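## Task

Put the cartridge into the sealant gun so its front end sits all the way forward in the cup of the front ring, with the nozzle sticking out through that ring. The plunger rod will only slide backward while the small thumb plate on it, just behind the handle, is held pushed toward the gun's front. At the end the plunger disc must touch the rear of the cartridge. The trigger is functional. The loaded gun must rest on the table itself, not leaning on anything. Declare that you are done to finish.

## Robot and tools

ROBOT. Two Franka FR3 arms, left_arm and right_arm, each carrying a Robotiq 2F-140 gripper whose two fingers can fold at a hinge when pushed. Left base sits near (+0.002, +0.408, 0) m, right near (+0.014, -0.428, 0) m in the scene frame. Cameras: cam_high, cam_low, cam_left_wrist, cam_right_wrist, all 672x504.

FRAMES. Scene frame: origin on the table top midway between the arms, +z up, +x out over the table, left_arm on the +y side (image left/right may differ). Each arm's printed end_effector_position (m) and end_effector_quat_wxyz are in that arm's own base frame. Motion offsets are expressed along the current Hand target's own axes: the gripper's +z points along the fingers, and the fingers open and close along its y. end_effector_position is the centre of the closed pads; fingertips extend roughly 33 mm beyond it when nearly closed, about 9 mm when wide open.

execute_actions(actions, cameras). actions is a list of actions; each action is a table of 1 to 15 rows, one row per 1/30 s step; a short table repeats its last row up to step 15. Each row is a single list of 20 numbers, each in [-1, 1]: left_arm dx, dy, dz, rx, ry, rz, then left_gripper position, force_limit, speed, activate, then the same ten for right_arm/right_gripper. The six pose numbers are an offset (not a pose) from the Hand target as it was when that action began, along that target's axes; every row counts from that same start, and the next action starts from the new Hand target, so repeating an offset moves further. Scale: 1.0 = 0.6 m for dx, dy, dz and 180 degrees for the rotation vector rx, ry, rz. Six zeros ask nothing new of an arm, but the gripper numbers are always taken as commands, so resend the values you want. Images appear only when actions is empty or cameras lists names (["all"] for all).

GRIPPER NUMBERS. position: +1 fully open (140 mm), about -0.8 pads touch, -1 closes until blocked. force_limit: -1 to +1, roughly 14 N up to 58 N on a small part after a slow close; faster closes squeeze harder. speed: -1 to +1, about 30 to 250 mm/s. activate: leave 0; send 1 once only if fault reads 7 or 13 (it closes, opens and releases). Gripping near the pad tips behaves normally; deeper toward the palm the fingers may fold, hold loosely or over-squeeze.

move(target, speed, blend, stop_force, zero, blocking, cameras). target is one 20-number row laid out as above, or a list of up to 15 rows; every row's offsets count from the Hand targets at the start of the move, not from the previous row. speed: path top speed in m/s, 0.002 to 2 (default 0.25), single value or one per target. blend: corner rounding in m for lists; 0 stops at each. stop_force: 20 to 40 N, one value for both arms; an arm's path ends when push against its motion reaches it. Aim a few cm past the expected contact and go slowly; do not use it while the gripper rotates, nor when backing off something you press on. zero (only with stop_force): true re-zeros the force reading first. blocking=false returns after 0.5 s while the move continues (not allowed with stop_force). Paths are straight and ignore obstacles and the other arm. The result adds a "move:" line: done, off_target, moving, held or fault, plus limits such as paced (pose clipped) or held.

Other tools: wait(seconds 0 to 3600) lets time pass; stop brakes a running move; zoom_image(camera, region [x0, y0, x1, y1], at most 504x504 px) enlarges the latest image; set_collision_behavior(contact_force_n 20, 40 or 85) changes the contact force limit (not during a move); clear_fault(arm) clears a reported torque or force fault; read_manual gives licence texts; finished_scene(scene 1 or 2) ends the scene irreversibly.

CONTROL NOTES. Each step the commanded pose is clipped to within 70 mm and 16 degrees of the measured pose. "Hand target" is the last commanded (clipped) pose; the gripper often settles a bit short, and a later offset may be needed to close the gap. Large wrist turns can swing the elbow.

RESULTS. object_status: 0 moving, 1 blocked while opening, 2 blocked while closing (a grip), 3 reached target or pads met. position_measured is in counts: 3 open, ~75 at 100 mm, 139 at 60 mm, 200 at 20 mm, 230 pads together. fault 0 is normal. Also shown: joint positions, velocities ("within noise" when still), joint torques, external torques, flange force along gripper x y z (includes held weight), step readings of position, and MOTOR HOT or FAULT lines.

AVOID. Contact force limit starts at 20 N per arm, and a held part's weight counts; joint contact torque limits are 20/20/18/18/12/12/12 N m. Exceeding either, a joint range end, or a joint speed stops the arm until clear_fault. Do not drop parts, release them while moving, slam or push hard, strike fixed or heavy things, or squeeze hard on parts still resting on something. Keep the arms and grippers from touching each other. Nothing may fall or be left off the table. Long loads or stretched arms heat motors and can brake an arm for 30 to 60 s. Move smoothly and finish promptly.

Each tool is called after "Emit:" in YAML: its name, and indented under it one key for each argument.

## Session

Emit:
execute_actions:
  actions: []

Emit:
zoom_image:
  camera: "cam_high"
  region: [150, 170, 550, 420]

Scene clock: 0.00 s.
left_arm: end_effector_position=(+0.5279, -0.0614, +0.2457) position_measured=3 object_status=3 fault=0 end_effector_quat_wxyz=(+0.010, -0.546, +0.810, -0.213) | right_arm: end_effector_position=(+0.3500, +0.2500, +0.2370) position_measured=3 object_status=3 fault=0 end_effector_quat_wxyz=(-0.266, +0.723, -0.558, -0.309)
Joint positions: left_arm=[-0.133 -0.264 0.163 -2.397 -0.435 2.342 0.689] | right_arm=[0.221 -0.356 -0.106 -2.594 0.888 1.964 -0.611]
Joint velocities: within noise
Joint torques (N m): no reading
External joint torques (N m): no reading
Flange force (N): no reading
Hand target: left_arm +0.5279, -0.0614, +0.2457; +0.010, -0.546, +0.810, -0.213 | right_arm +0.3500, +0.2500, +0.2370; -0.266, +0.723, -0.558, -0.309
Tool commands: left_gripper/position=+1.0 left_gripper/force_limit=+1.0 left_gripper/speed=+1.0 left_gripper/activate=+0.0 right_gripper/position=+1.0 right_gripper/force_limit=+1.0 right_gripper/speed=+1.0 right_gripper/activate=+0.0

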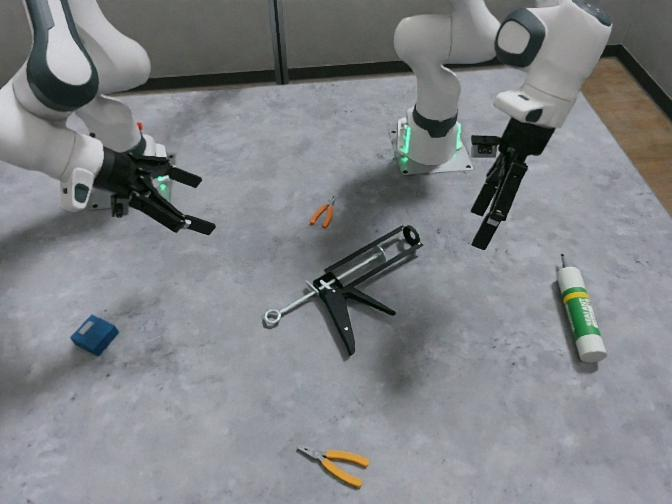

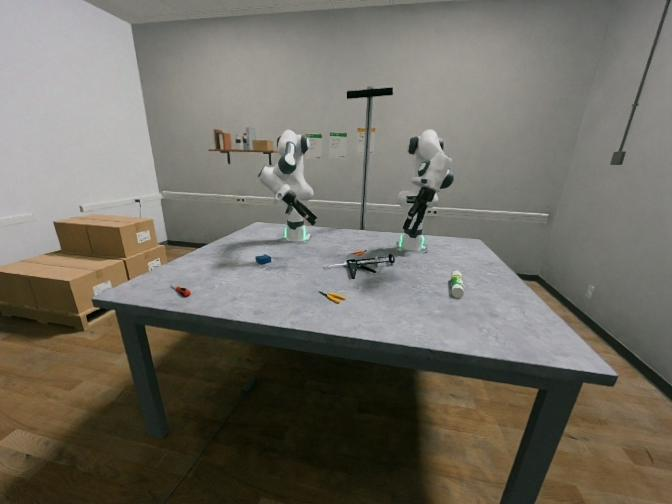

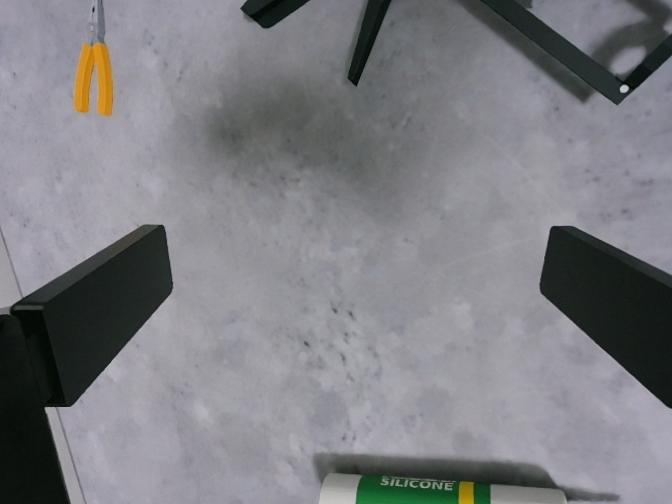

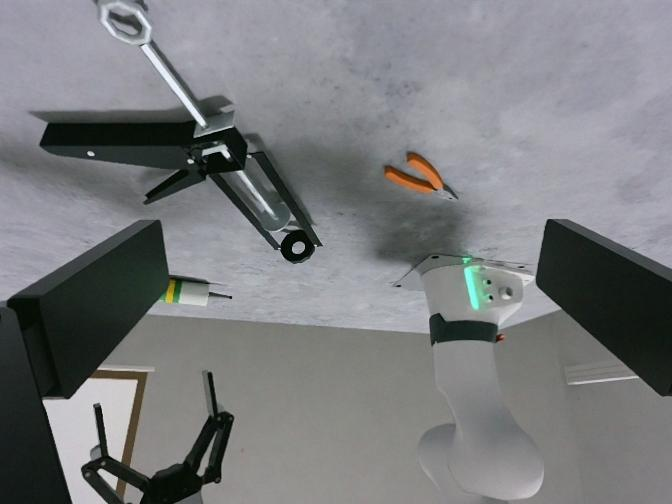

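Scaled by 1.260 from the camera's image (finer frame: 960x720).

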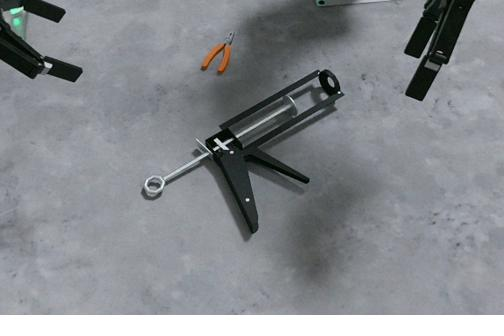

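Emit:
move:
  target: [0.633,0.042,-0.15,-0.136,-0.029,0.208,1,1,1,0,0.061,-0.203,-0.09,-0.05,0.263,-0.08,1,1,1,0]
  cameras: ["cam_left_wrist","cam_right_wrist","cam_high"]

Scene clock: 54.60 s.
left_arm: end_effector_position=(+0.3289, -0.3624, +0.4011) position_measured=3 object_status=3 fault=0 end_effector_quat_wxyz=(-0.002, -0.255, +0.967, -0.003) | right_arm: end_effector_position=(+0.4833, +0.2169, +0.2510) position_measured=3 object_status=3 fault=0 end_effector_quat_wxyz=(-0.002, +0.867, -0.498, -0.001)
Joint positions: left_arm=[-0.307 -0.247 -0.451 -1.847 -0.113 1.627 0.315] | right_arm=[0.156 -0.081 0.257 -2.079 0.027 2.003 -0.127]
Joint velocities: left_arm=[0 0.001 -0.001 -0.001 0.001 -0.001 -0.005] | right_arm=[0 0.002 0.001 -0.001 -0.002 -0.001 0.007]
Joint torques (N m): left_arm=[0.58 -19.42 2.16 26.01 1.15 2.46 -0.2] | right_arm=[-0.03 -28.94 -0.05 25.53 0.24 2.49 0.23]
External joint torques (N m): left_arm=[0.63 1.13 -1.05 1.85 0.43 -0.09 -0.2] | right_arm=[0.04 -0.46 0.75 0.9 -0.45 -0.1 0.23]
Flange force (N): left_arm=[-1.7 -11.4 -6.6] | right_arm=[-0.9 -2.5 -2.1]
Hand target: left_arm +0.3297, -0.3608, +0.4009; -0.001, -0.257, +0.966, -0.001 | right_arm +0.4832, +0.2158, +0.2506; +0.000, +0.866, -0.500, -0.001
Off the commanded pose: left_arm 0.002 m, 0 deg | right_arm 0.001 m, 0 deg.
move: done
Images, in order (width x height): cam_high 672x504, cam_left_wrist 672x504, cam_right_wrist 672x504.

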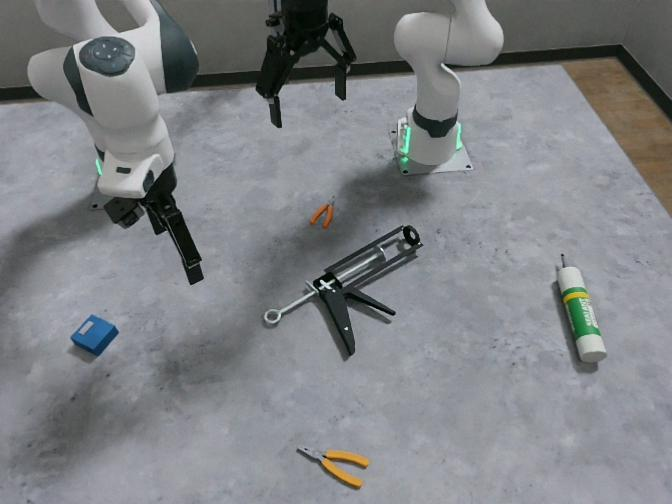

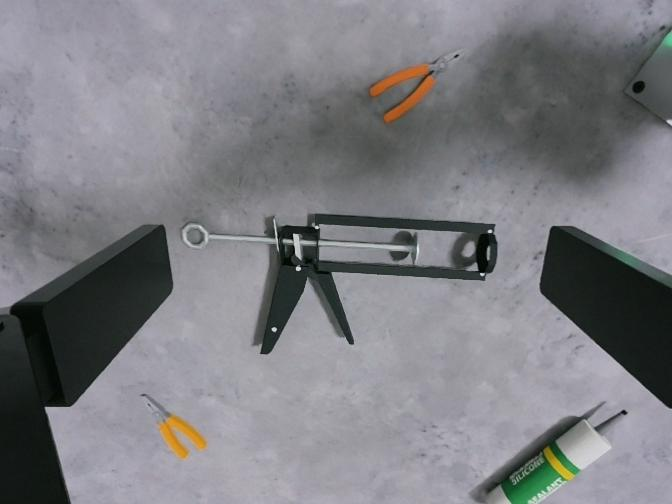

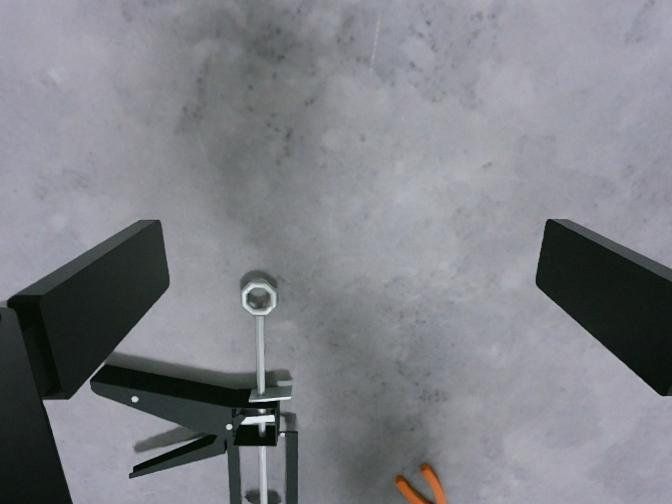

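Emit:
move:
  target: [-0.166,-0.1835,0.4,0,0,0.0167,-1,0,0,0,-0.127,-0.14,0.226,0,-0.167,0,0,0,0,0]
  cameras: ["cam_left_wrist","cam_right_wrist","cam_high"]

Scene clock: 145.67 s.
left_arm: end_effector_position=(+0.4692, -0.4066, +0.1605) position_measured=233 object_status=3 fault=0 end_effector_quat_wxyz=(-0.003, -0.232, +0.973, +0.000) | right_arm: end_effector_position=(+0.5163, +0.3235, +0.1150) position_measured=129 object_status=3 fault=0 end_effector_quat_wxyz=(-0.127, +0.836, -0.484, -0.226)
Joint positions: left_arm=[-0.314 0.3 -0.433 -1.858 0.14 2.124 0.299] | right_arm=[0.058 0.4 0.312 -1.889 0.468 2.119 -0.446]
Joint velocities: left_arm=[within noise] | right_arm=[0 0 0 0 0 0 -0.006]
Joint torques (N m): left_arm=[-0.39 -37.68 -3.71 25.66 1.05 2.97 -0.16] | right_arm=[-0.3 -42.14 5.07 23.25 0.94 2 -0.29]
External joint torques (N m): left_arm=[-0.36 1.21 0.17 1.95 0.42 0.44 -0.16] | right_arm=[-0.31 -0.66 0.66 0.7 0.1 0.31 -0.28]
Flange force (N): left_arm=[-4.0 -11.8 0.5] | right_arm=[-0.2 0.1 -0.6]
Hand target: left_arm +0.4707, -0.4073, +0.1609; -0.001, -0.232, +0.973, -0.001 | right_arm +0.5176, +0.3240, +0.1151; -0.130, +0.836, -0.483, -0.225
Off the commanded pose: left_arm 0.002 m, 0 deg | right_arm 0.001 m, 0 deg.
move: done
Images, in order (width x height): cam_high 672x504, cam_left_wrist 672x504, cam_right_wrist 672x504.

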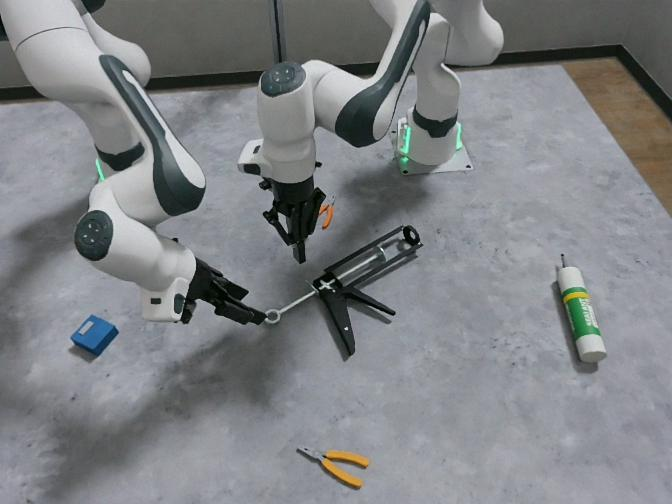

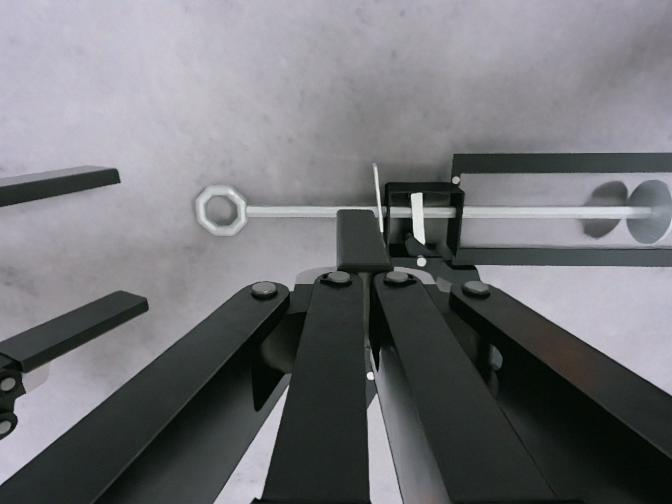

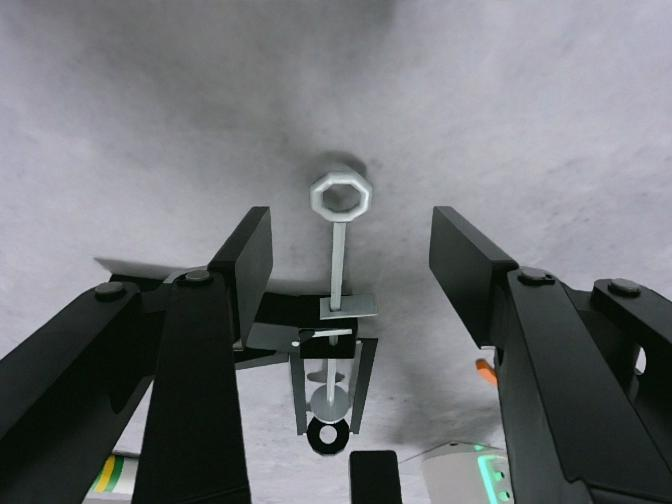

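Emit:
move:
  target:
    - [0.0167,-0.01,0,0,0,0,-1,0,0,0,0,-0.01,0.133,0,0,0,0,0,0,0]
    - [0.0167,-0.01,0,0,0,0,-1,0,0,0,0,-0.01,0.133,0,0,0,-1,0,-0.9,0]
    - [0.0167,-0.01,0.158,0,0,0,-1,0,0,0,0,-0.01,0.133,0,0,0,-1,0,-0.9,0]
  speed: 0.12
  cameras: ["cam_left_wrist","cam_right_wrist","cam_high"]

Scene clock: 176.00 s.
left_arm: end_effector_position=(+0.4629, -0.4163, +0.0651) position_measured=233 object_status=3 fault=0 end_effector_quat_wxyz=(-0.004, -0.231, +0.973, +0.000) | right_arm: end_effector_position=(+0.5013, +0.3611, +0.0457) position_measured=178 object_status=2 fault=0 end_effector_quat_wxyz=(-0.128, +0.836, -0.483, -0.226)
Joint positions: left_arm=[-0.373 0.439 -0.383 -1.921 0.211 2.316 0.237] | right_arm=[0.114 0.52 0.333 -1.913 0.481 2.282 -0.451]
Joint velocities: left_arm=[-0.001 0 0.002 0.001 0.001 0.004 -0.002] | right_arm=[within noise]
Joint torques (N m): left_arm=[-0.45 -40.85 -4.88 23.46 0.81 3.02 -0.2] | right_arm=[-0.07 -43.68 6.55 21.6 0.54 2.24 -0.2]
External joint torques (N m): left_arm=[-0.4 1.12 0.14 1.42 0.26 0.47 -0.2] | right_arm=[-0.04 -0.48 0.71 0.56 0.05 0.55 -0.18]
Flange force (N): left_arm=[-2.4 -8.6 2.8] | right_arm=[-0.4 0.3 0.4]
Hand target: left_arm +0.4643, -0.4174, +0.0661; -0.001, -0.232, +0.973, -0.001 | right_arm +0.5027, +0.3616, +0.0460; -0.130, +0.836, -0.483, -0.225
Off the commanded pose: left_arm 0.002 m, 0 deg | right_arm 0.002 m, 0 deg.
move: done
Images, in order (width x height): cam_high 672x504, cam_left_wrist 672x504, cam_right_wrist 672x504.

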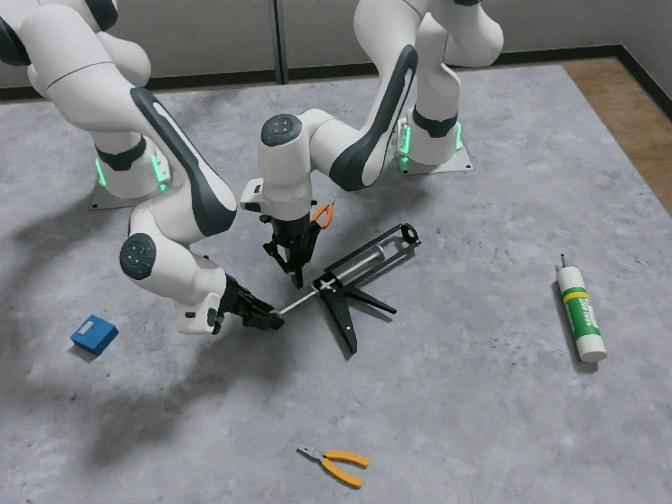

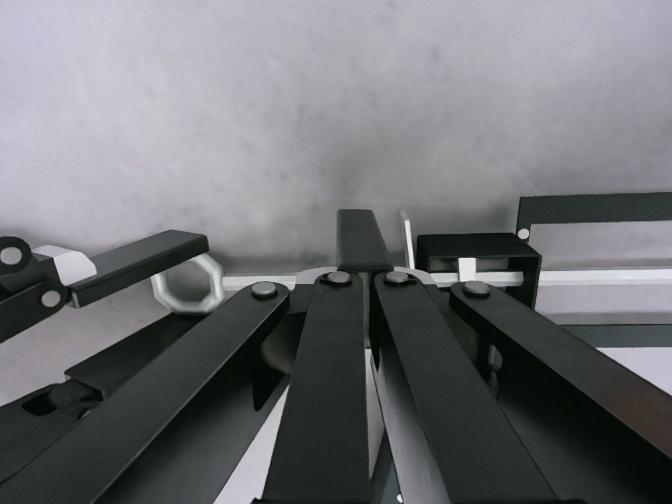

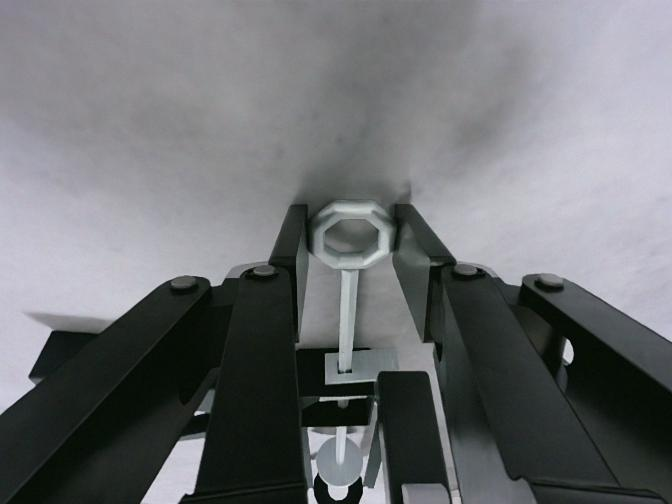

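Emit:
set_collision_behavior:
  contact_force_n: 40

Emit:
move:
  target: [0,0.09,0,0,0,0,-1,0,0,0,0,0,0,0,0,0,-1,0,-0.9,0]
  speed: 0.05
  cameras: ["cam_left_wrist","cam_right_wrist","cam_high"]

Set on each arm: contact force limit 40 N; load limits (N m) waist: 35, shoulder: 35, upper arm roll: 32, elbow: 30, forearm roll: 12, wrist pitch: 12, wrist roll: 12.

Scene clock: 189.93 s.
left_arm: end_effector_position=(+0.4396, -0.3685, +0.0653) position_measured=233 object_status=3 fault=0 end_effector_quat_wxyz=(+0.000, -0.233, +0.973, +0.001) | right_arm: end_effector_position=(+0.5013, +0.3611, +0.0457) position_measured=178 object_status=2 fault=0 end_effector_quat_wxyz=(-0.128, +0.836, -0.483, -0.226)
Joint positions: left_arm=[-0.294 0.309 -0.412 -2.119 0.181 2.393 0.279] | right_arm=[0.114 0.52 0.333 -1.913 0.481 2.282 -0.451]
Joint velocities: left_arm=[0 0.001 0.001 -0.001 0 0.001 0.007] | right_arm=[within noise]
Joint torques (N m): left_arm=[0.41 -36.5 -4.49 22.38 -0.01 2.99 0.12] | right_arm=[-0.16 -43.72 6.62 21.63 0.52 2.24 -0.2]
External joint torques (N m): left_arm=[0.17 0.35 -0.99 1.05 -0.51 0.45 0.12] | right_arm=[-0.28 -0.83 0.69 0.81 0.03 0.59 -0.18]
Flange force (N): left_arm=[-1.3 -2.9 -0.2] | right_arm=[-0.5 0.4 -0.3]
Hand target: left_arm +0.4400, -0.3692, +0.0660; -0.001, -0.232, +0.973, -0.001 | right_arm +0.5027, +0.3616, +0.0460; -0.130, +0.836, -0.483, -0.225
Off the commanded pose: left_arm 0.001 m, 0 deg | right_arm 0.002 m, 0 deg.
move: done
Images, in order (width x height): cam_high 672x504, cam_left_wrist 672x504, cam_right_wrist 672x504.

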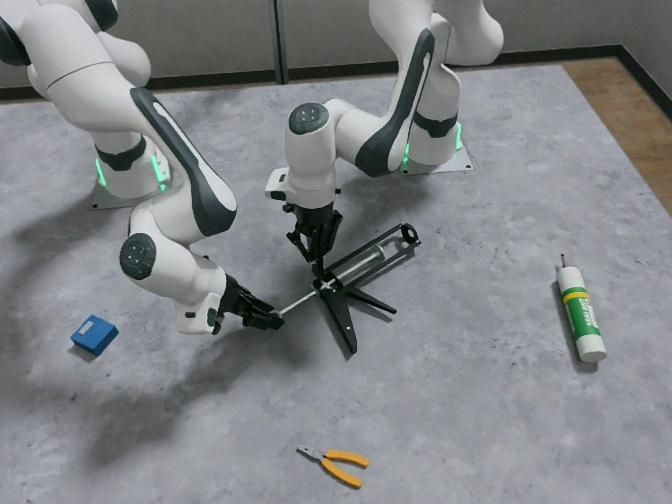

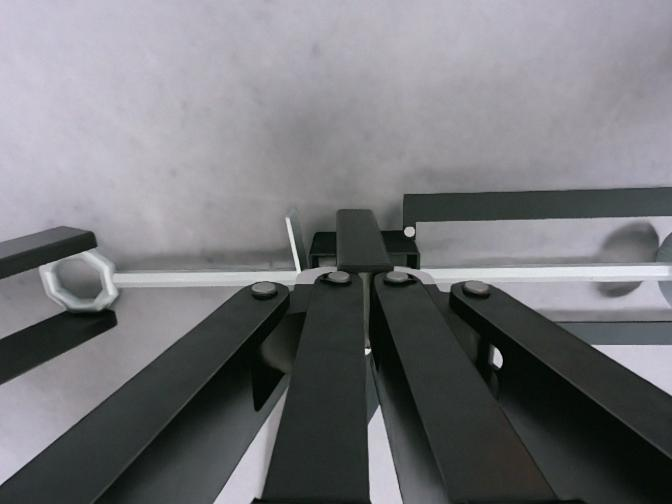

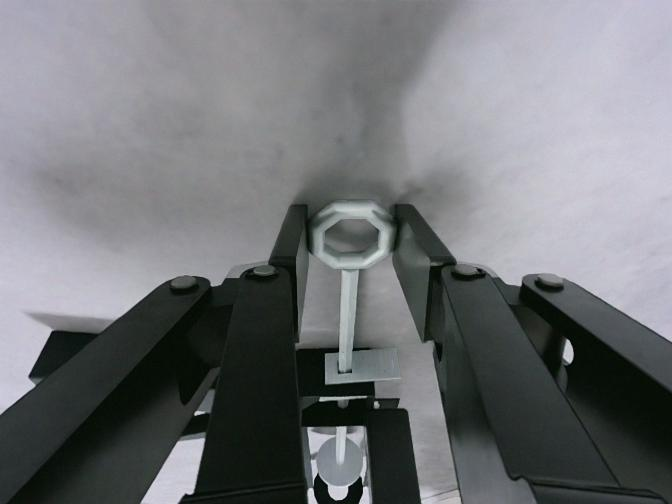

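Emit:
move:
  target:
    - [0,0,-0.04,0,0,0,-1,0,0,0,0,0,0,0,0,0,-1,0,-0.9,0]
    - [0.005,-0.093,-0.04,0,0,0,-1,0,0,0,0,0,0,0,0,0,-1,0,-0.9,0]
    - [0.005,-0.093,0.026,0,0,0,-1,0,0,0,0,0,0,0,0,0,-1,0,-0.9,0]
    - [0.005,-0.05,0.026,0,0,0,-1,0,0,0,0,0,0,0,0,0,-1,0,-0.9,0]
  speed: [0.15,0.15,0.08,0.04]
  cameras: ["cam_left_wrist","cam_right_wrist"]

Scene clock: 213.30 s.
left_arm: end_effector_position=(+0.4506, -0.3987, +0.0499) position_measured=233 object_status=3 fault=0 end_effector_quat_wxyz=(+0.000, -0.232, +0.973, -0.001) | right_arm: end_effector_position=(+0.5001, +0.3630, +0.0459) position_measured=178 object_status=2 fault=0 end_effector_quat_wxyz=(-0.128, +0.836, -0.482, -0.227)
Joint positions: left_arm=[-0.353 0.407 -0.385 -2.019 0.218 2.389 0.233] | right_arm=[0.114 0.521 0.337 -1.913 0.481 2.282 -0.451]
Joint velocities: left_arm=[0.001 -0.001 -0.001 -0.002 0 0.004 0.006] | right_arm=[within noise]
Joint torques (N m): left_arm=[1.5 -40.33 -4.91 21.77 0.21 2.18 0.21] | right_arm=[-0.86 -44.4 5.49 21.82 0.28 2.05 -0.25]
External joint torques (N m): left_arm=[1.46 -0.17 -0.32 0.46 -0.3 -0.37 0.21] | right_arm=[-0.89 -1.38 -0.46 0.83 -0.21 0.37 -0.23]
Flange force (N): left_arm=[-2.2 0.5 -2.5] | right_arm=[0.3 1.1 -2.3]
Hand target: left_arm +0.4508, -0.3973, +0.0505; -0.001, -0.232, +0.973, -0.001 | right_arm +0.5027, +0.3616, +0.0460; -0.130, +0.836, -0.483, -0.225
Off the commanded pose: left_arm 0.002 m, 0 deg | right_arm 0.003 m, 0 deg.
move: done

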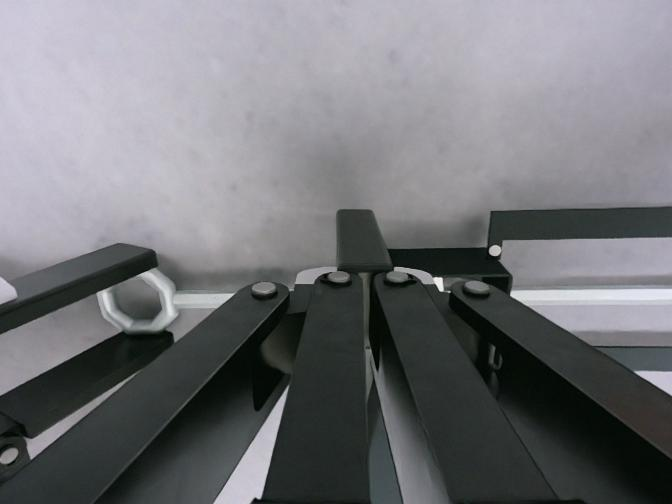

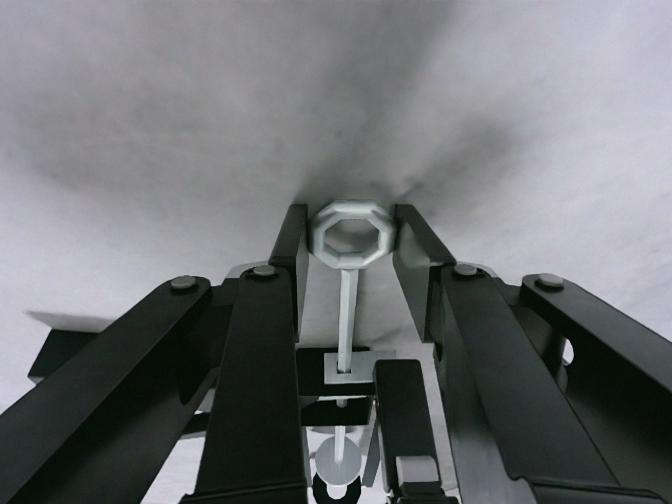

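Emit:
move:
  target: [0,0.07,0,0,0,0,-1,0,0,0,0,0,0,0,0,0,-1,0,-0.9,0]
  speed: 0.04
  cameras: ["cam_left_wrist","cam_right_wrist"]

Scene clock: 220.00 s.
left_arm: end_effector_position=(+0.4314, -0.3643, +0.0512) position_measured=233 object_status=3 fault=0 end_effector_quat_wxyz=(+0.001, -0.231, +0.973, -0.003) | right_arm: end_effector_position=(+0.4988, +0.3648, +0.0458) position_measured=178 object_status=2 fault=0 end_effector_quat_wxyz=(-0.128, +0.837, -0.481, -0.228)
Joint positions: left_arm=[-0.289 0.308 -0.414 -2.168 0.189 2.45 0.275] | right_arm=[0.114 0.522 0.34 -1.913 0.481 2.282 -0.45]
Joint velocities: left_arm=[-0.001 0 -0.001 0 0.002 0.001 0.007] | right_arm=[within noise]
Joint torques (N m): left_arm=[2.32 -36.02 -2.6 20.54 0.39 1.84 0.18] | right_arm=[-1.55 -44.95 4.48 21.75 -0.06 2.05 -0.26]
External joint torques (N m): left_arm=[2.25 0.15 1.03 -0.14 -0.08 -0.72 0.18] | right_arm=[-1.43 -1.86 -1.4 0.73 -0.56 0.37 -0.25]
Flange force (N): left_arm=[-3.3 1.9 -1.9] | right_arm=[0.8 2.3 -3.7]
Hand target: left_arm +0.4319, -0.3598, +0.0504; -0.001, -0.232, +0.973, -0.001 | right_arm +0.5027, +0.3616, +0.0460; -0.130, +0.836, -0.483, -0.225
Off the commanded pose: left_arm 0.005 m, 0 deg | right_arm 0.005 m, 0 deg.
move: off_target (left_arm)

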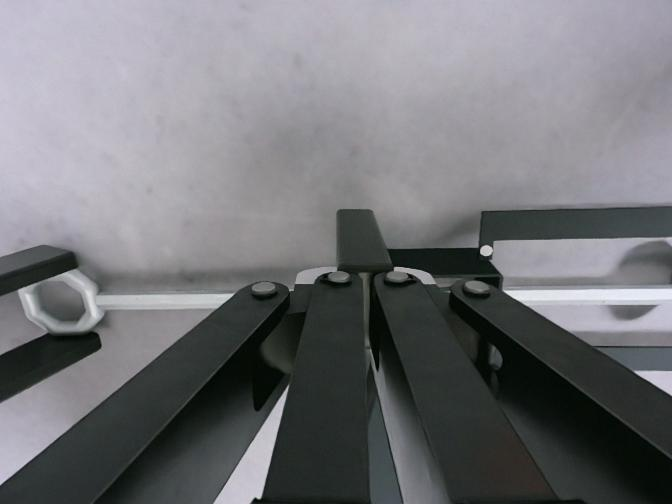

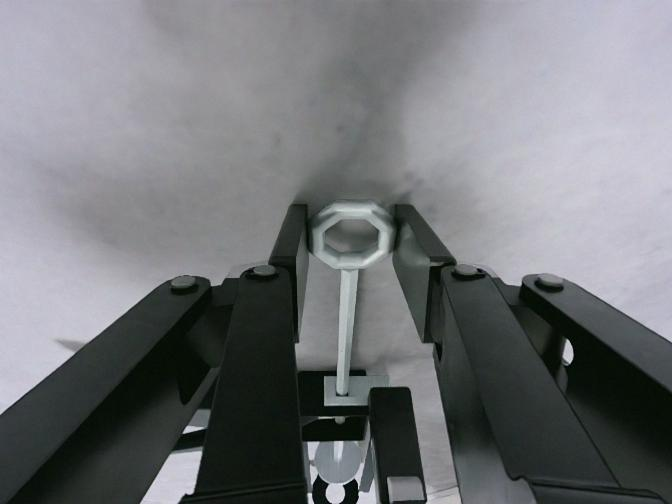

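Emit:
move:
  target: [0,0.12,0,0,0,0,-1,0,0,0,0,0,0,0,0,0,-1,0,-0.9,0]
  speed: 0.04
  cameras: ["cam_left_wrist","cam_right_wrist"]

Scene clock: 228.17 s.
left_arm: end_effector_position=(+0.4001, -0.3005, +0.0522) position_measured=233 object_status=3 fault=0 end_effector_quat_wxyz=(+0.002, -0.230, +0.973, -0.004) | right_arm: end_effector_position=(+0.4991, +0.3648, +0.0458) position_measured=178 object_status=2 fault=0 end_effector_quat_wxyz=(-0.128, +0.836, -0.482, -0.228)
Joint positions: left_arm=[-0.189 0.139 -0.447 -2.402 0.102 2.533 0.389] | right_arm=[0.114 0.522 0.34 -1.913 0.481 2.283 -0.449]
Joint velocities: left_arm=[-0.001 -0.001 0 0.001 0 0.002 0.006] | right_arm=[within noise]
Joint torques (N m): left_arm=[2.61 -28.65 -0.44 18.87 0.42 1.9 0.15] | right_arm=[-1.6 -44.97 4.59 21.52 -0.14 1.91 -0.23]
External joint torques (N m): left_arm=[2.62 1.03 1.23 -0.92 -0.01 -0.66 0.15] | right_arm=[-1.61 -2 -1.4 0.58 -0.63 0.25 -0.21]
Flange force (N): left_arm=[-3.7 2.5 0.7] | right_arm=[0.7 3.1 -4.3]
Hand target: left_arm +0.3994, -0.2956, +0.0503; -0.001, -0.232, +0.973, -0.001 | right_arm +0.5027, +0.3616, +0.0460; -0.130, +0.836, -0.483, -0.225
Off the commanded pose: left_arm 0.005 m, 0 deg | right_arm 0.005 m, 0 deg.
move: off_target (left_arm)

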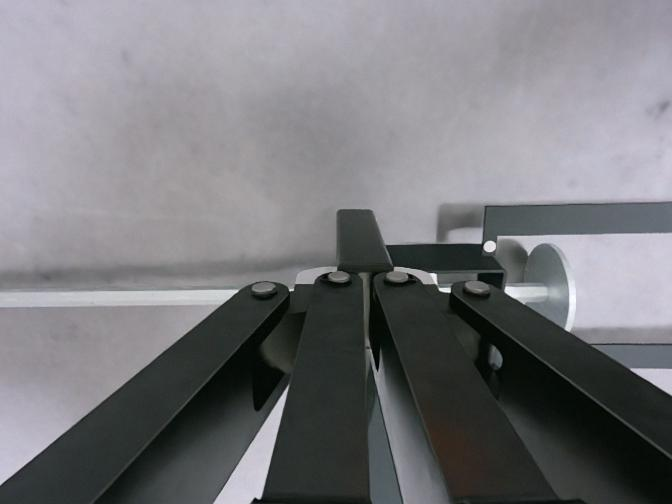

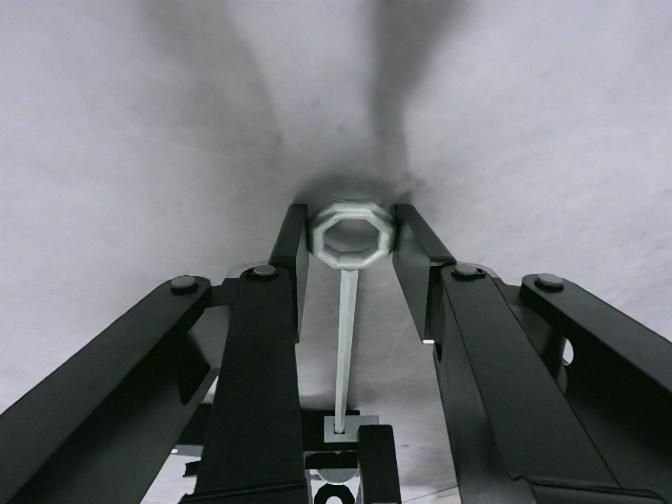

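Emit:
move:
  target: [0,0.06,0,0,0,0,-1,0,0,0,0,0,0,0,0,0,-1,0,-0.9,0]
  speed: 0.015
  stop_force: 20
  cameras: ["cam_left_wrist","cam_right_wrist","cam_high"]

Scene clock: 237.77 s.
left_arm: end_effector_position=(+0.3857, -0.2720, +0.0529) position_measured=233 object_status=3 fault=0 end_effector_quat_wxyz=(+0.004, -0.227, +0.974, -0.007) | right_arm: end_effector_position=(+0.4954, +0.3713, +0.0474) position_measured=178 object_status=2 fault=0 end_effector_quat_wxyz=(-0.129, +0.836, -0.480, -0.231)
Joint positions: left_arm=[-0.161 0.055 -0.447 -2.507 0.039 2.573 0.472] | right_arm=[0.116 0.522 0.349 -1.913 0.484 2.283 -0.444]
Joint torques (N m): left_arm=[3.28 -26.74 2.14 17.02 0.53 0.55 0.11] | right_arm=[-4.56 -44.76 1.24 21.72 -1.34 2.49 -0.46]
External joint torques (N m): left_arm=[3.25 -0.11 2.72 -2.36 0.11 -2.02 0.11] | right_arm=[-4.85 -1.71 -5.13 0.74 -1.82 0.84 -0.44]
Flange force (N): left_arm=[-3.0 8.3 -4.3] | right_arm=[6.6 2.2 -6.1]
Hand target: left_arm +0.3831, -0.2635, +0.0503; -0.001, -0.232, +0.973, -0.001 | right_arm +0.5027, +0.3616, +0.0460; -0.130, +0.836, -0.483, -0.225
Off the commanded pose: left_arm 0.009 m, 1 deg | right_arm 0.012 m, 1 deg.
move: off_target (left_arm)
Images, in order (width x height): cam_high 672x504, cam_left_wrist 672x504, cam_right_wrist 672x504.

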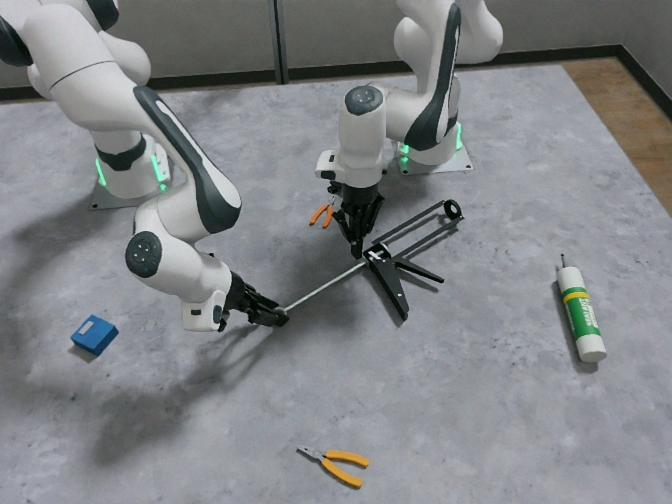

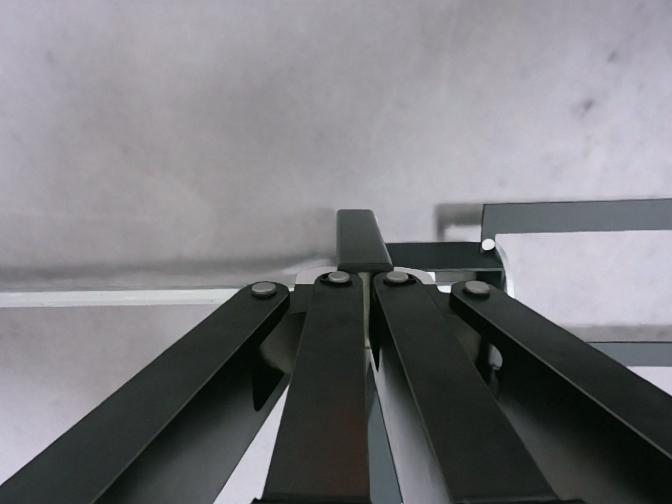

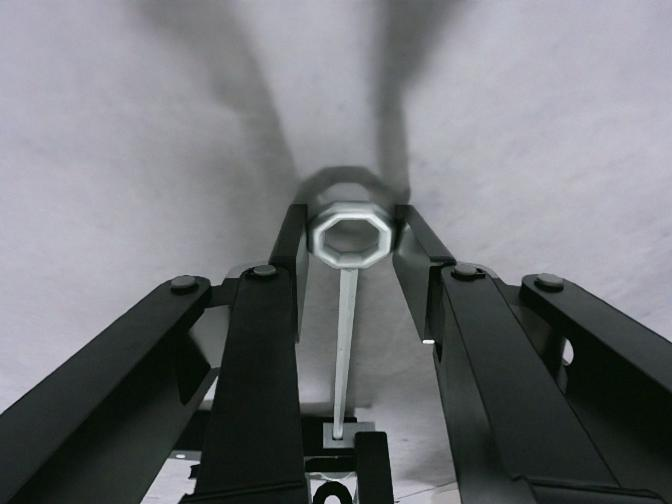

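Emit:
move:
  target:
    - [0,-0.035,0,0,0,0,-1,0,0,0,0,0,0,0,0,0,-1,0,-0.9,0]
    - [0,-0.035,-0.2,0,0,0,-1,0,0,0,0,0,0,0,0,0,0.2,0,-0.5,0]
    - [-0.418,0.692,-0.583,0,0,0.149,-1,0,0,0,0,0,-0.25,0,0,0,0.2,0,-0.5,0]
  cameras: ["cam_left_wrist","cam_right_wrist","cam_high"]

Scene clock: 263.40 s.
left_arm: end_effector_position=(+0.4203, +0.2210, +0.3990) position_measured=233 object_status=3 fault=0 end_effector_quat_wxyz=(+0.001, -0.003, +1.000, -0.002) | right_arm: end_effector_position=(+0.5408, +0.2972, +0.1754) position_measured=104 object_status=3 fault=0 end_effector_quat_wxyz=(-0.132, +0.836, -0.482, -0.226)
Joint positions: left_arm=[-0.212 -0.322 0.58 -1.891 0.171 1.619 1.901] | right_arm=[0.014 0.361 0.295 -1.78 0.447 1.963 -0.435]
Joint torques (N m): left_arm=[-0.35 -13.86 -5.89 25.65 0.8 2.32 0.05] | right_arm=[0.27 -42.92 3.67 24.44 0.78 1.65 0.14]
External joint torques (N m): left_arm=[-0.45 0.79 -0.19 2.02 -0.06 -0.1 0.05] | right_arm=[0.3 -1.5 -0.16 0.85 -0.39 -0.06 0.15]
Flange force (N): left_arm=[-8.2 3.5 -6.9] | right_arm=[-1.5 0.0 -2.3]
Hand target: left_arm +0.4199, +0.2210, +0.3990; -0.001, +0.000, +1.000, -0.001 | right_arm +0.5405, +0.2964, +0.1758; -0.130, +0.836, -0.483, -0.225
Off the commanded pose: left_arm 0.000 m, 0 deg | right_arm 0.001 m, 0 deg.
move: done
Images, in order (width x height): cam_high 672x504, cam_left_wrist 672x504, cam_right_wrist 672x504.

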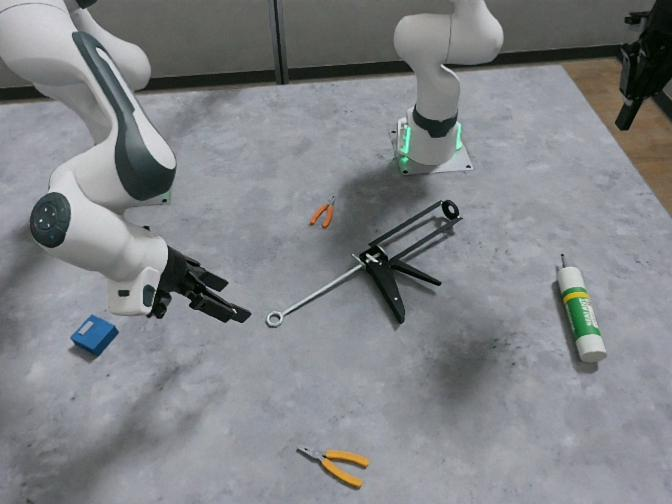

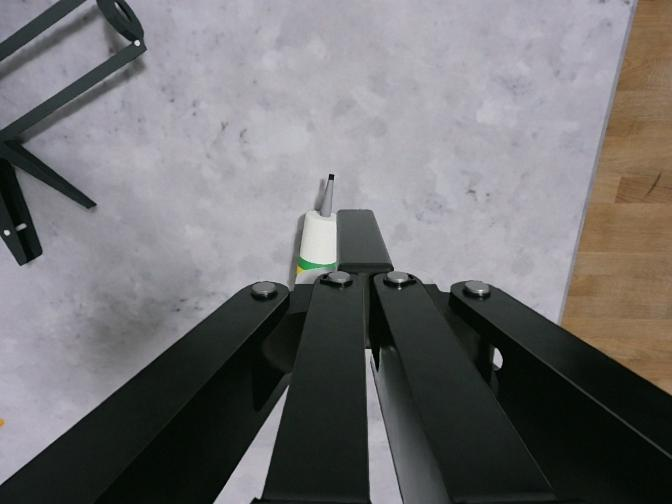

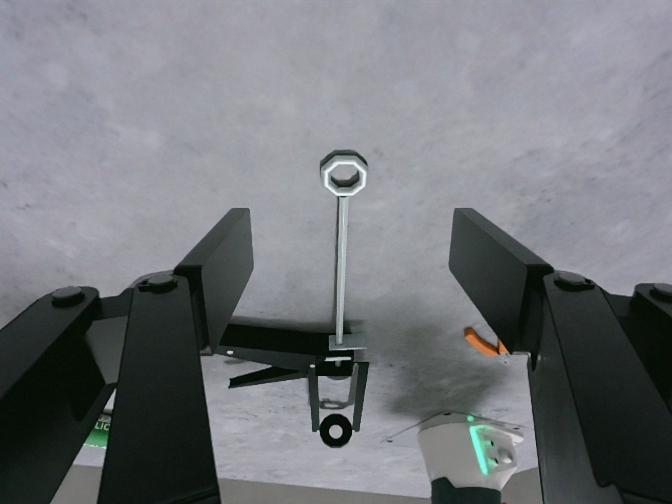

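Emit:
move:
  target: [-0.4,-0.118,0.332,0,0,-0.914,1,-0.5,0,0,0,0,0,0,0,0,0.2,0,-0.5,0]
  speed: 0.35
  cameras: ["cam_left_wrist"]

Scene clock: 288.33 s.
left_arm: end_effector_position=(+0.6595, +0.1518, +0.1998) position_measured=3 object_status=3 fault=0 end_effector_quat_wxyz=(-0.001, +0.991, -0.137, +0.000) | right_arm: end_effector_position=(+0.5408, +0.2972, +0.1754) position_measured=104 object_status=3 fault=0 end_effector_quat_wxyz=(-0.132, +0.836, -0.482, -0.226)
Joint positions: left_arm=[-0.33 0.507 0.694 -1.541 -0.336 1.925 -0.876] | right_arm=[0.014 0.361 0.295 -1.78 0.447 1.963 -0.435]
Joint velocities: left_arm=[0.001 0.002 -0.001 0.001 0 0 -0.006] | right_arm=[within noise]
Joint torques (N m): left_arm=[-0.06 -39.4 9.22 25.38 0.33 2.54 -0.12] | right_arm=[0.33 -42.83 3.65 24.45 0.75 1.6 0.13]
External joint torques (N m): left_arm=[-0.07 1.5 -0.99 1.94 -0.43 -0.1 -0.12] | right_arm=[0.49 -1.33 -0.07 0.8 -0.42 -0.13 0.14]
Flange force (N): left_arm=[15.2 -7.9 -1.7] | right_arm=[-1.5 -0.5 -2.2]
Hand target: left_arm +0.6597, +0.1498, +0.1997; +0.001, +0.991, -0.135, +0.000 | right_arm +0.5405, +0.2964, +0.1758; -0.130, +0.836, -0.483, -0.225
Off the commanded pose: left_arm 0.002 m, 0 deg | right_arm 0.001 m, 0 deg.
move: done

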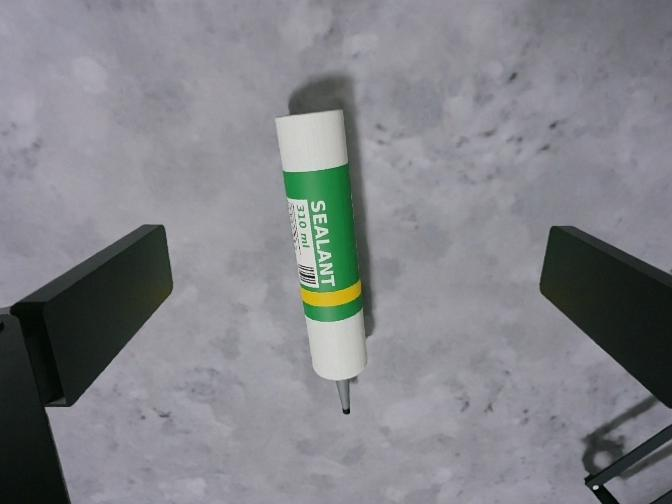

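Emit:
move:
  target:
    - [-0.002,-0.0375,0.263,0,0,-0.032,1,-0.5,0,0,0,0,0,0,0,0,0.2,0,-0.5,0]
    - [-0.002,-0.0375,0.263,0,0,-0.032,-1,-0.5,-1,0,0,0,0,0,0,0,0.2,0,-0.5,0]
  speed: 0.15

Emit:
move:
  target: [0,0,-0.33,0,0,0,-1,-0.5,-1,0,0,0,0,0,0,0,0.2,0,-0.5,0]
  cameras: ["cam_left_wrist","cam_high"]

Scene clock: 311.00 s.
left_arm: end_effector_position=(+0.6625, +0.1712, +0.0404) position_measured=157 object_status=0 fault=0 end_effector_quat_wxyz=(+0.001, +0.996, -0.084, -0.003) | right_arm: end_effector_position=(+0.5408, +0.2972, +0.1754) position_measured=104 object_status=3 fault=0 end_effector_quat_wxyz=(-0.132, +0.836, -0.482, -0.226)
Joint positions: left_arm=[-0.252 0.725 0.611 -1.627 -0.485 2.188 -0.872] | right_arm=[0.014 0.361 0.295 -1.78 0.447 1.963 -0.435]
Joint torques (N m): left_arm=[0.48 -44.78 11.26 22.71 0.55 3.03 0.11] | right_arm=[0.24 -42.89 3.72 24.44 0.77 1.63 0.2]
External joint torques (N m): left_arm=[0.52 0.63 -1.59 1.79 -0.1 0.4 0.11] | right_arm=[0.14 -1.41 -0.22 0.85 -0.4 -0.07 0.22]
Flange force (N): left_arm=[10.7 -5.5 2.9] | right_arm=[-1.3 -0.2 -2.4]
Hand target: left_arm +0.6644, +0.1715, +0.0418; +0.001, +0.996, -0.085, +0.000 | right_arm +0.5405, +0.2964, +0.1758; -0.130, +0.836, -0.483, -0.225
Off the commanded pose: left_arm 0.002 m, 0 deg | right_arm 0.001 m, 0 deg.
move: done

Scene clock: 312.73 s.
left_arm: end_effector_position=(+0.6641, +0.1711, +0.2367) position_measured=157 object_status=2 fault=0 end_effector_quat_wxyz=(+0.003, +0.996, -0.086, -0.001) | right_arm: end_effector_position=(+0.5408, +0.2972, +0.1754) position_measured=104 object_status=3 fault=0 end_effector_quat_wxyz=(-0.132, +0.836, -0.482, -0.226)
Joint positions: left_arm=[-0.29 0.534 0.721 -1.413 -0.357 1.81 -0.95] | right_arm=[0.014 0.361 0.295 -1.78 0.447 1.963 -0.435]
Joint velocities: left_arm=[0.001 0 0.001 0 -0.001 -0.004 -0.003] | right_arm=[within noise]
Joint torques (N m): left_arm=[0.04 -42.12 10.64 26.81 0.84 2.68 -0.27] | right_arm=[0.25 -42.86 3.64 24.51 0.78 1.62 0.17]
External joint torques (N m): left_arm=[-0.02 -0.38 -0.02 3.53 0.06 0.05 -0.27] | right_arm=[0.27 -1.39 -0.21 0.9 -0.39 -0.09 0.18]
Flange force (N): left_arm=[17.2 -7.3 -7.6] | right_arm=[-1.3 -0.6 -2.4]
Hand target: left_arm +0.6646, +0.1719, +0.2398; +0.001, +0.996, -0.085, +0.000 | right_arm +0.5405, +0.2964, +0.1758; -0.130, +0.836, -0.483, -0.225
Off the commanded pose: left_arm 0.003 m, 0 deg | right_arm 0.001 m, 0 deg.
move: done
Images, in order (width x height): cam_high 672x504, cam_left_wrist 672x504.

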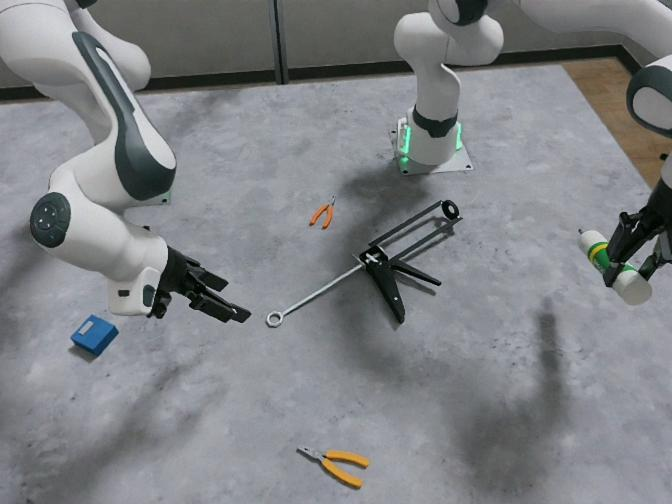

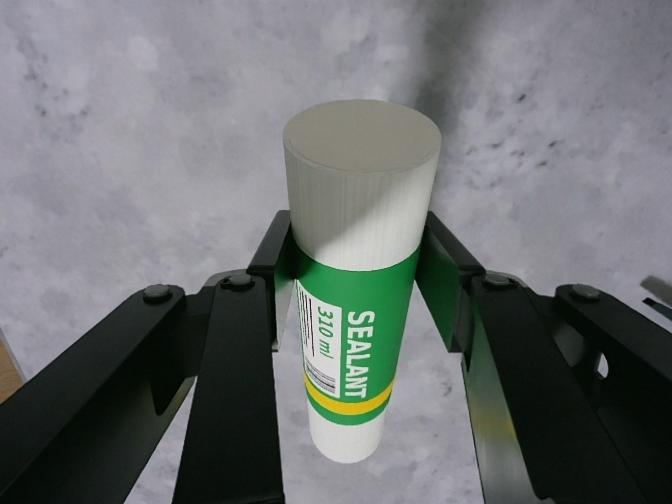

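Emit:
move:
  target:
    - [0,0,0.33,0,0,0,-1,-0.5,-1,0,0,0,0,0,0,0,0.2,0,-0.5,0]
    - [0,0,0.33,0,0,0,0.5,-0.5,-0.7,0,0,0,0,0,0,0,0.2,0,-0.5,0]
    - [0,0,0,0,0,0,0.5,-0.5,-0.7,0,0,0,0,0,0,0,0.2,0,-0.5,0]
  speed: 0.12
  cameras: ["cam_left_wrist"]

Scene clock: 335.90 s.
left_arm: end_effector_position=(+0.6655, +0.1716, +0.2401) position_measured=66 object_status=3 fault=0 end_effector_quat_wxyz=(+0.002, +0.996, -0.086, +0.002) | right_arm: end_effector_position=(+0.5408, +0.2972, +0.1754) position_measured=104 object_status=3 fault=0 end_effector_quat_wxyz=(-0.132, +0.836, -0.482, -0.226)
Joint positions: left_arm=[-0.289 0.53 0.721 -1.411 -0.356 1.811 -0.951] | right_arm=[0.014 0.361 0.295 -1.78 0.447 1.963 -0.435]
Joint velocities: left_arm=[0.001 0.001 -0.002 0.002 0 -0.004 -0.003] | right_arm=[within noise]
Joint torques (N m): left_arm=[0.07 -40.12 10.18 25.36 0.73 2.54 -0.27] | right_arm=[0.27 -42.85 3.69 24.45 0.77 1.61 0.12]
External joint torques (N m): left_arm=[0.17 1.59 -0.3 1.97 -0.05 -0.11 -0.27] | right_arm=[0.28 -1.48 -0.15 0.88 -0.39 -0.09 0.13]
Flange force (N): left_arm=[16.9 -7.6 -3.9] | right_arm=[-1.4 -0.2 -2.4]
Hand target: left_arm +0.6646, +0.1719, +0.2398; +0.001, +0.996, -0.085, +0.000 | right_arm +0.5405, +0.2964, +0.1758; -0.130, +0.836, -0.483, -0.225
Off the commanded pose: left_arm 0.001 m, 0 deg | right_arm 0.001 m, 0 deg.
move: done

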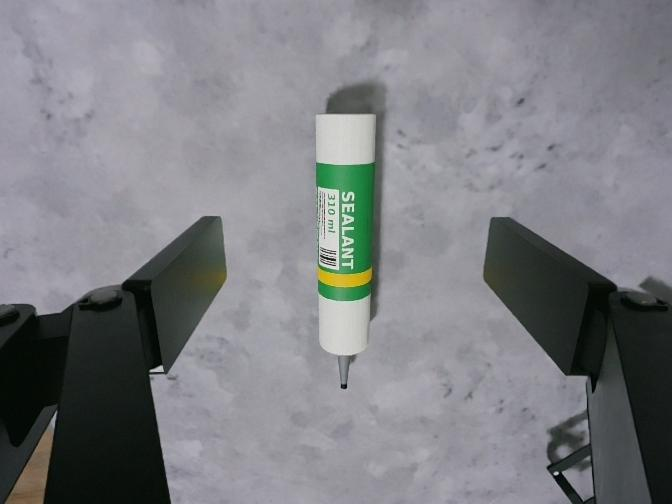

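Emit:
move:
  target:
    - [-0.036,-0.002,0.33,0,0,0,0.5,-0.5,-0.7,0,0,0,0,0,0,0,0.2,0,-0.5,0]
    - [-0.036,-0.002,0.33,0,0,0,-1,0.3,-0.9,0,0,0,0,0,0,0,0.2,0,-0.5,0]
    - [-0.036,-0.002,0,0,0,0,-1,0.3,-0.9,0,0,0,0,0,0,0,0.2,0,-0.5,0]
  speed: 0.13
  cameras: ["cam_left_wrist"]

Scene clock: 349.07 s.
left_arm: end_effector_position=(+0.6429, +0.1760, +0.2368) position_measured=159 object_status=2 fault=0 end_effector_quat_wxyz=(+0.003, +0.996, -0.086, -0.001) | right_arm: end_effector_position=(+0.5408, +0.2972, +0.1754) position_measured=104 object_status=3 fault=0 end_effector_quat_wxyz=(-0.132, +0.836, -0.482, -0.226)
Joint positions: left_arm=[-0.323 0.461 0.74 -1.519 -0.323 1.851 -0.943] | right_arm=[0.014 0.361 0.295 -1.78 0.447 1.963 -0.435]
Joint velocities: left_arm=[-0.001 -0.001 0.002 0.001 0 -0.003 -0.003] | right_arm=[within noise]
Joint torques (N m): left_arm=[-0.36 -39.25 9.75 27.29 1.05 2.73 -0.24] | right_arm=[0.26 -42.89 3.67 24.46 0.76 1.6 0.2]
External joint torques (N m): left_arm=[-0.29 -0.5 0.08 3.75 0.29 0.12 -0.24] | right_arm=[0.15 -1.29 -0.3 0.79 -0.41 -0.11 0.21]
Flange force (N): left_arm=[15.0 -6.2 -7.6] | right_arm=[-1.1 -0.4 -2.4]
Hand target: left_arm +0.6435, +0.1767, +0.2398; +0.001, +0.996, -0.085, +0.000 | right_arm +0.5405, +0.2964, +0.1758; -0.130, +0.836, -0.483, -0.225
Off the commanded pose: left_arm 0.003 m, 0 deg | right_arm 0.001 m, 0 deg.
move: done

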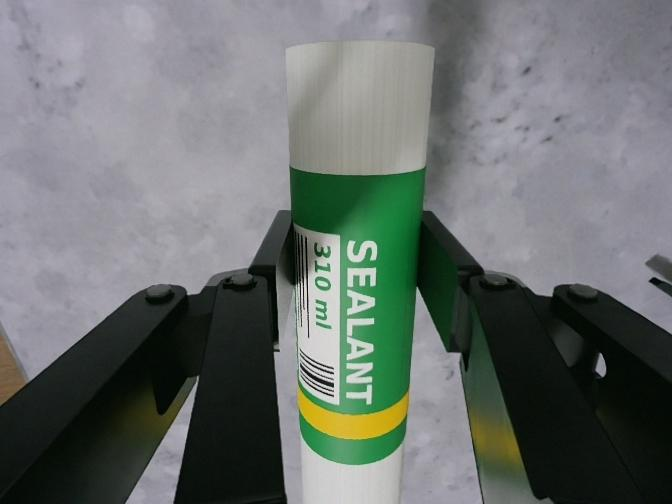

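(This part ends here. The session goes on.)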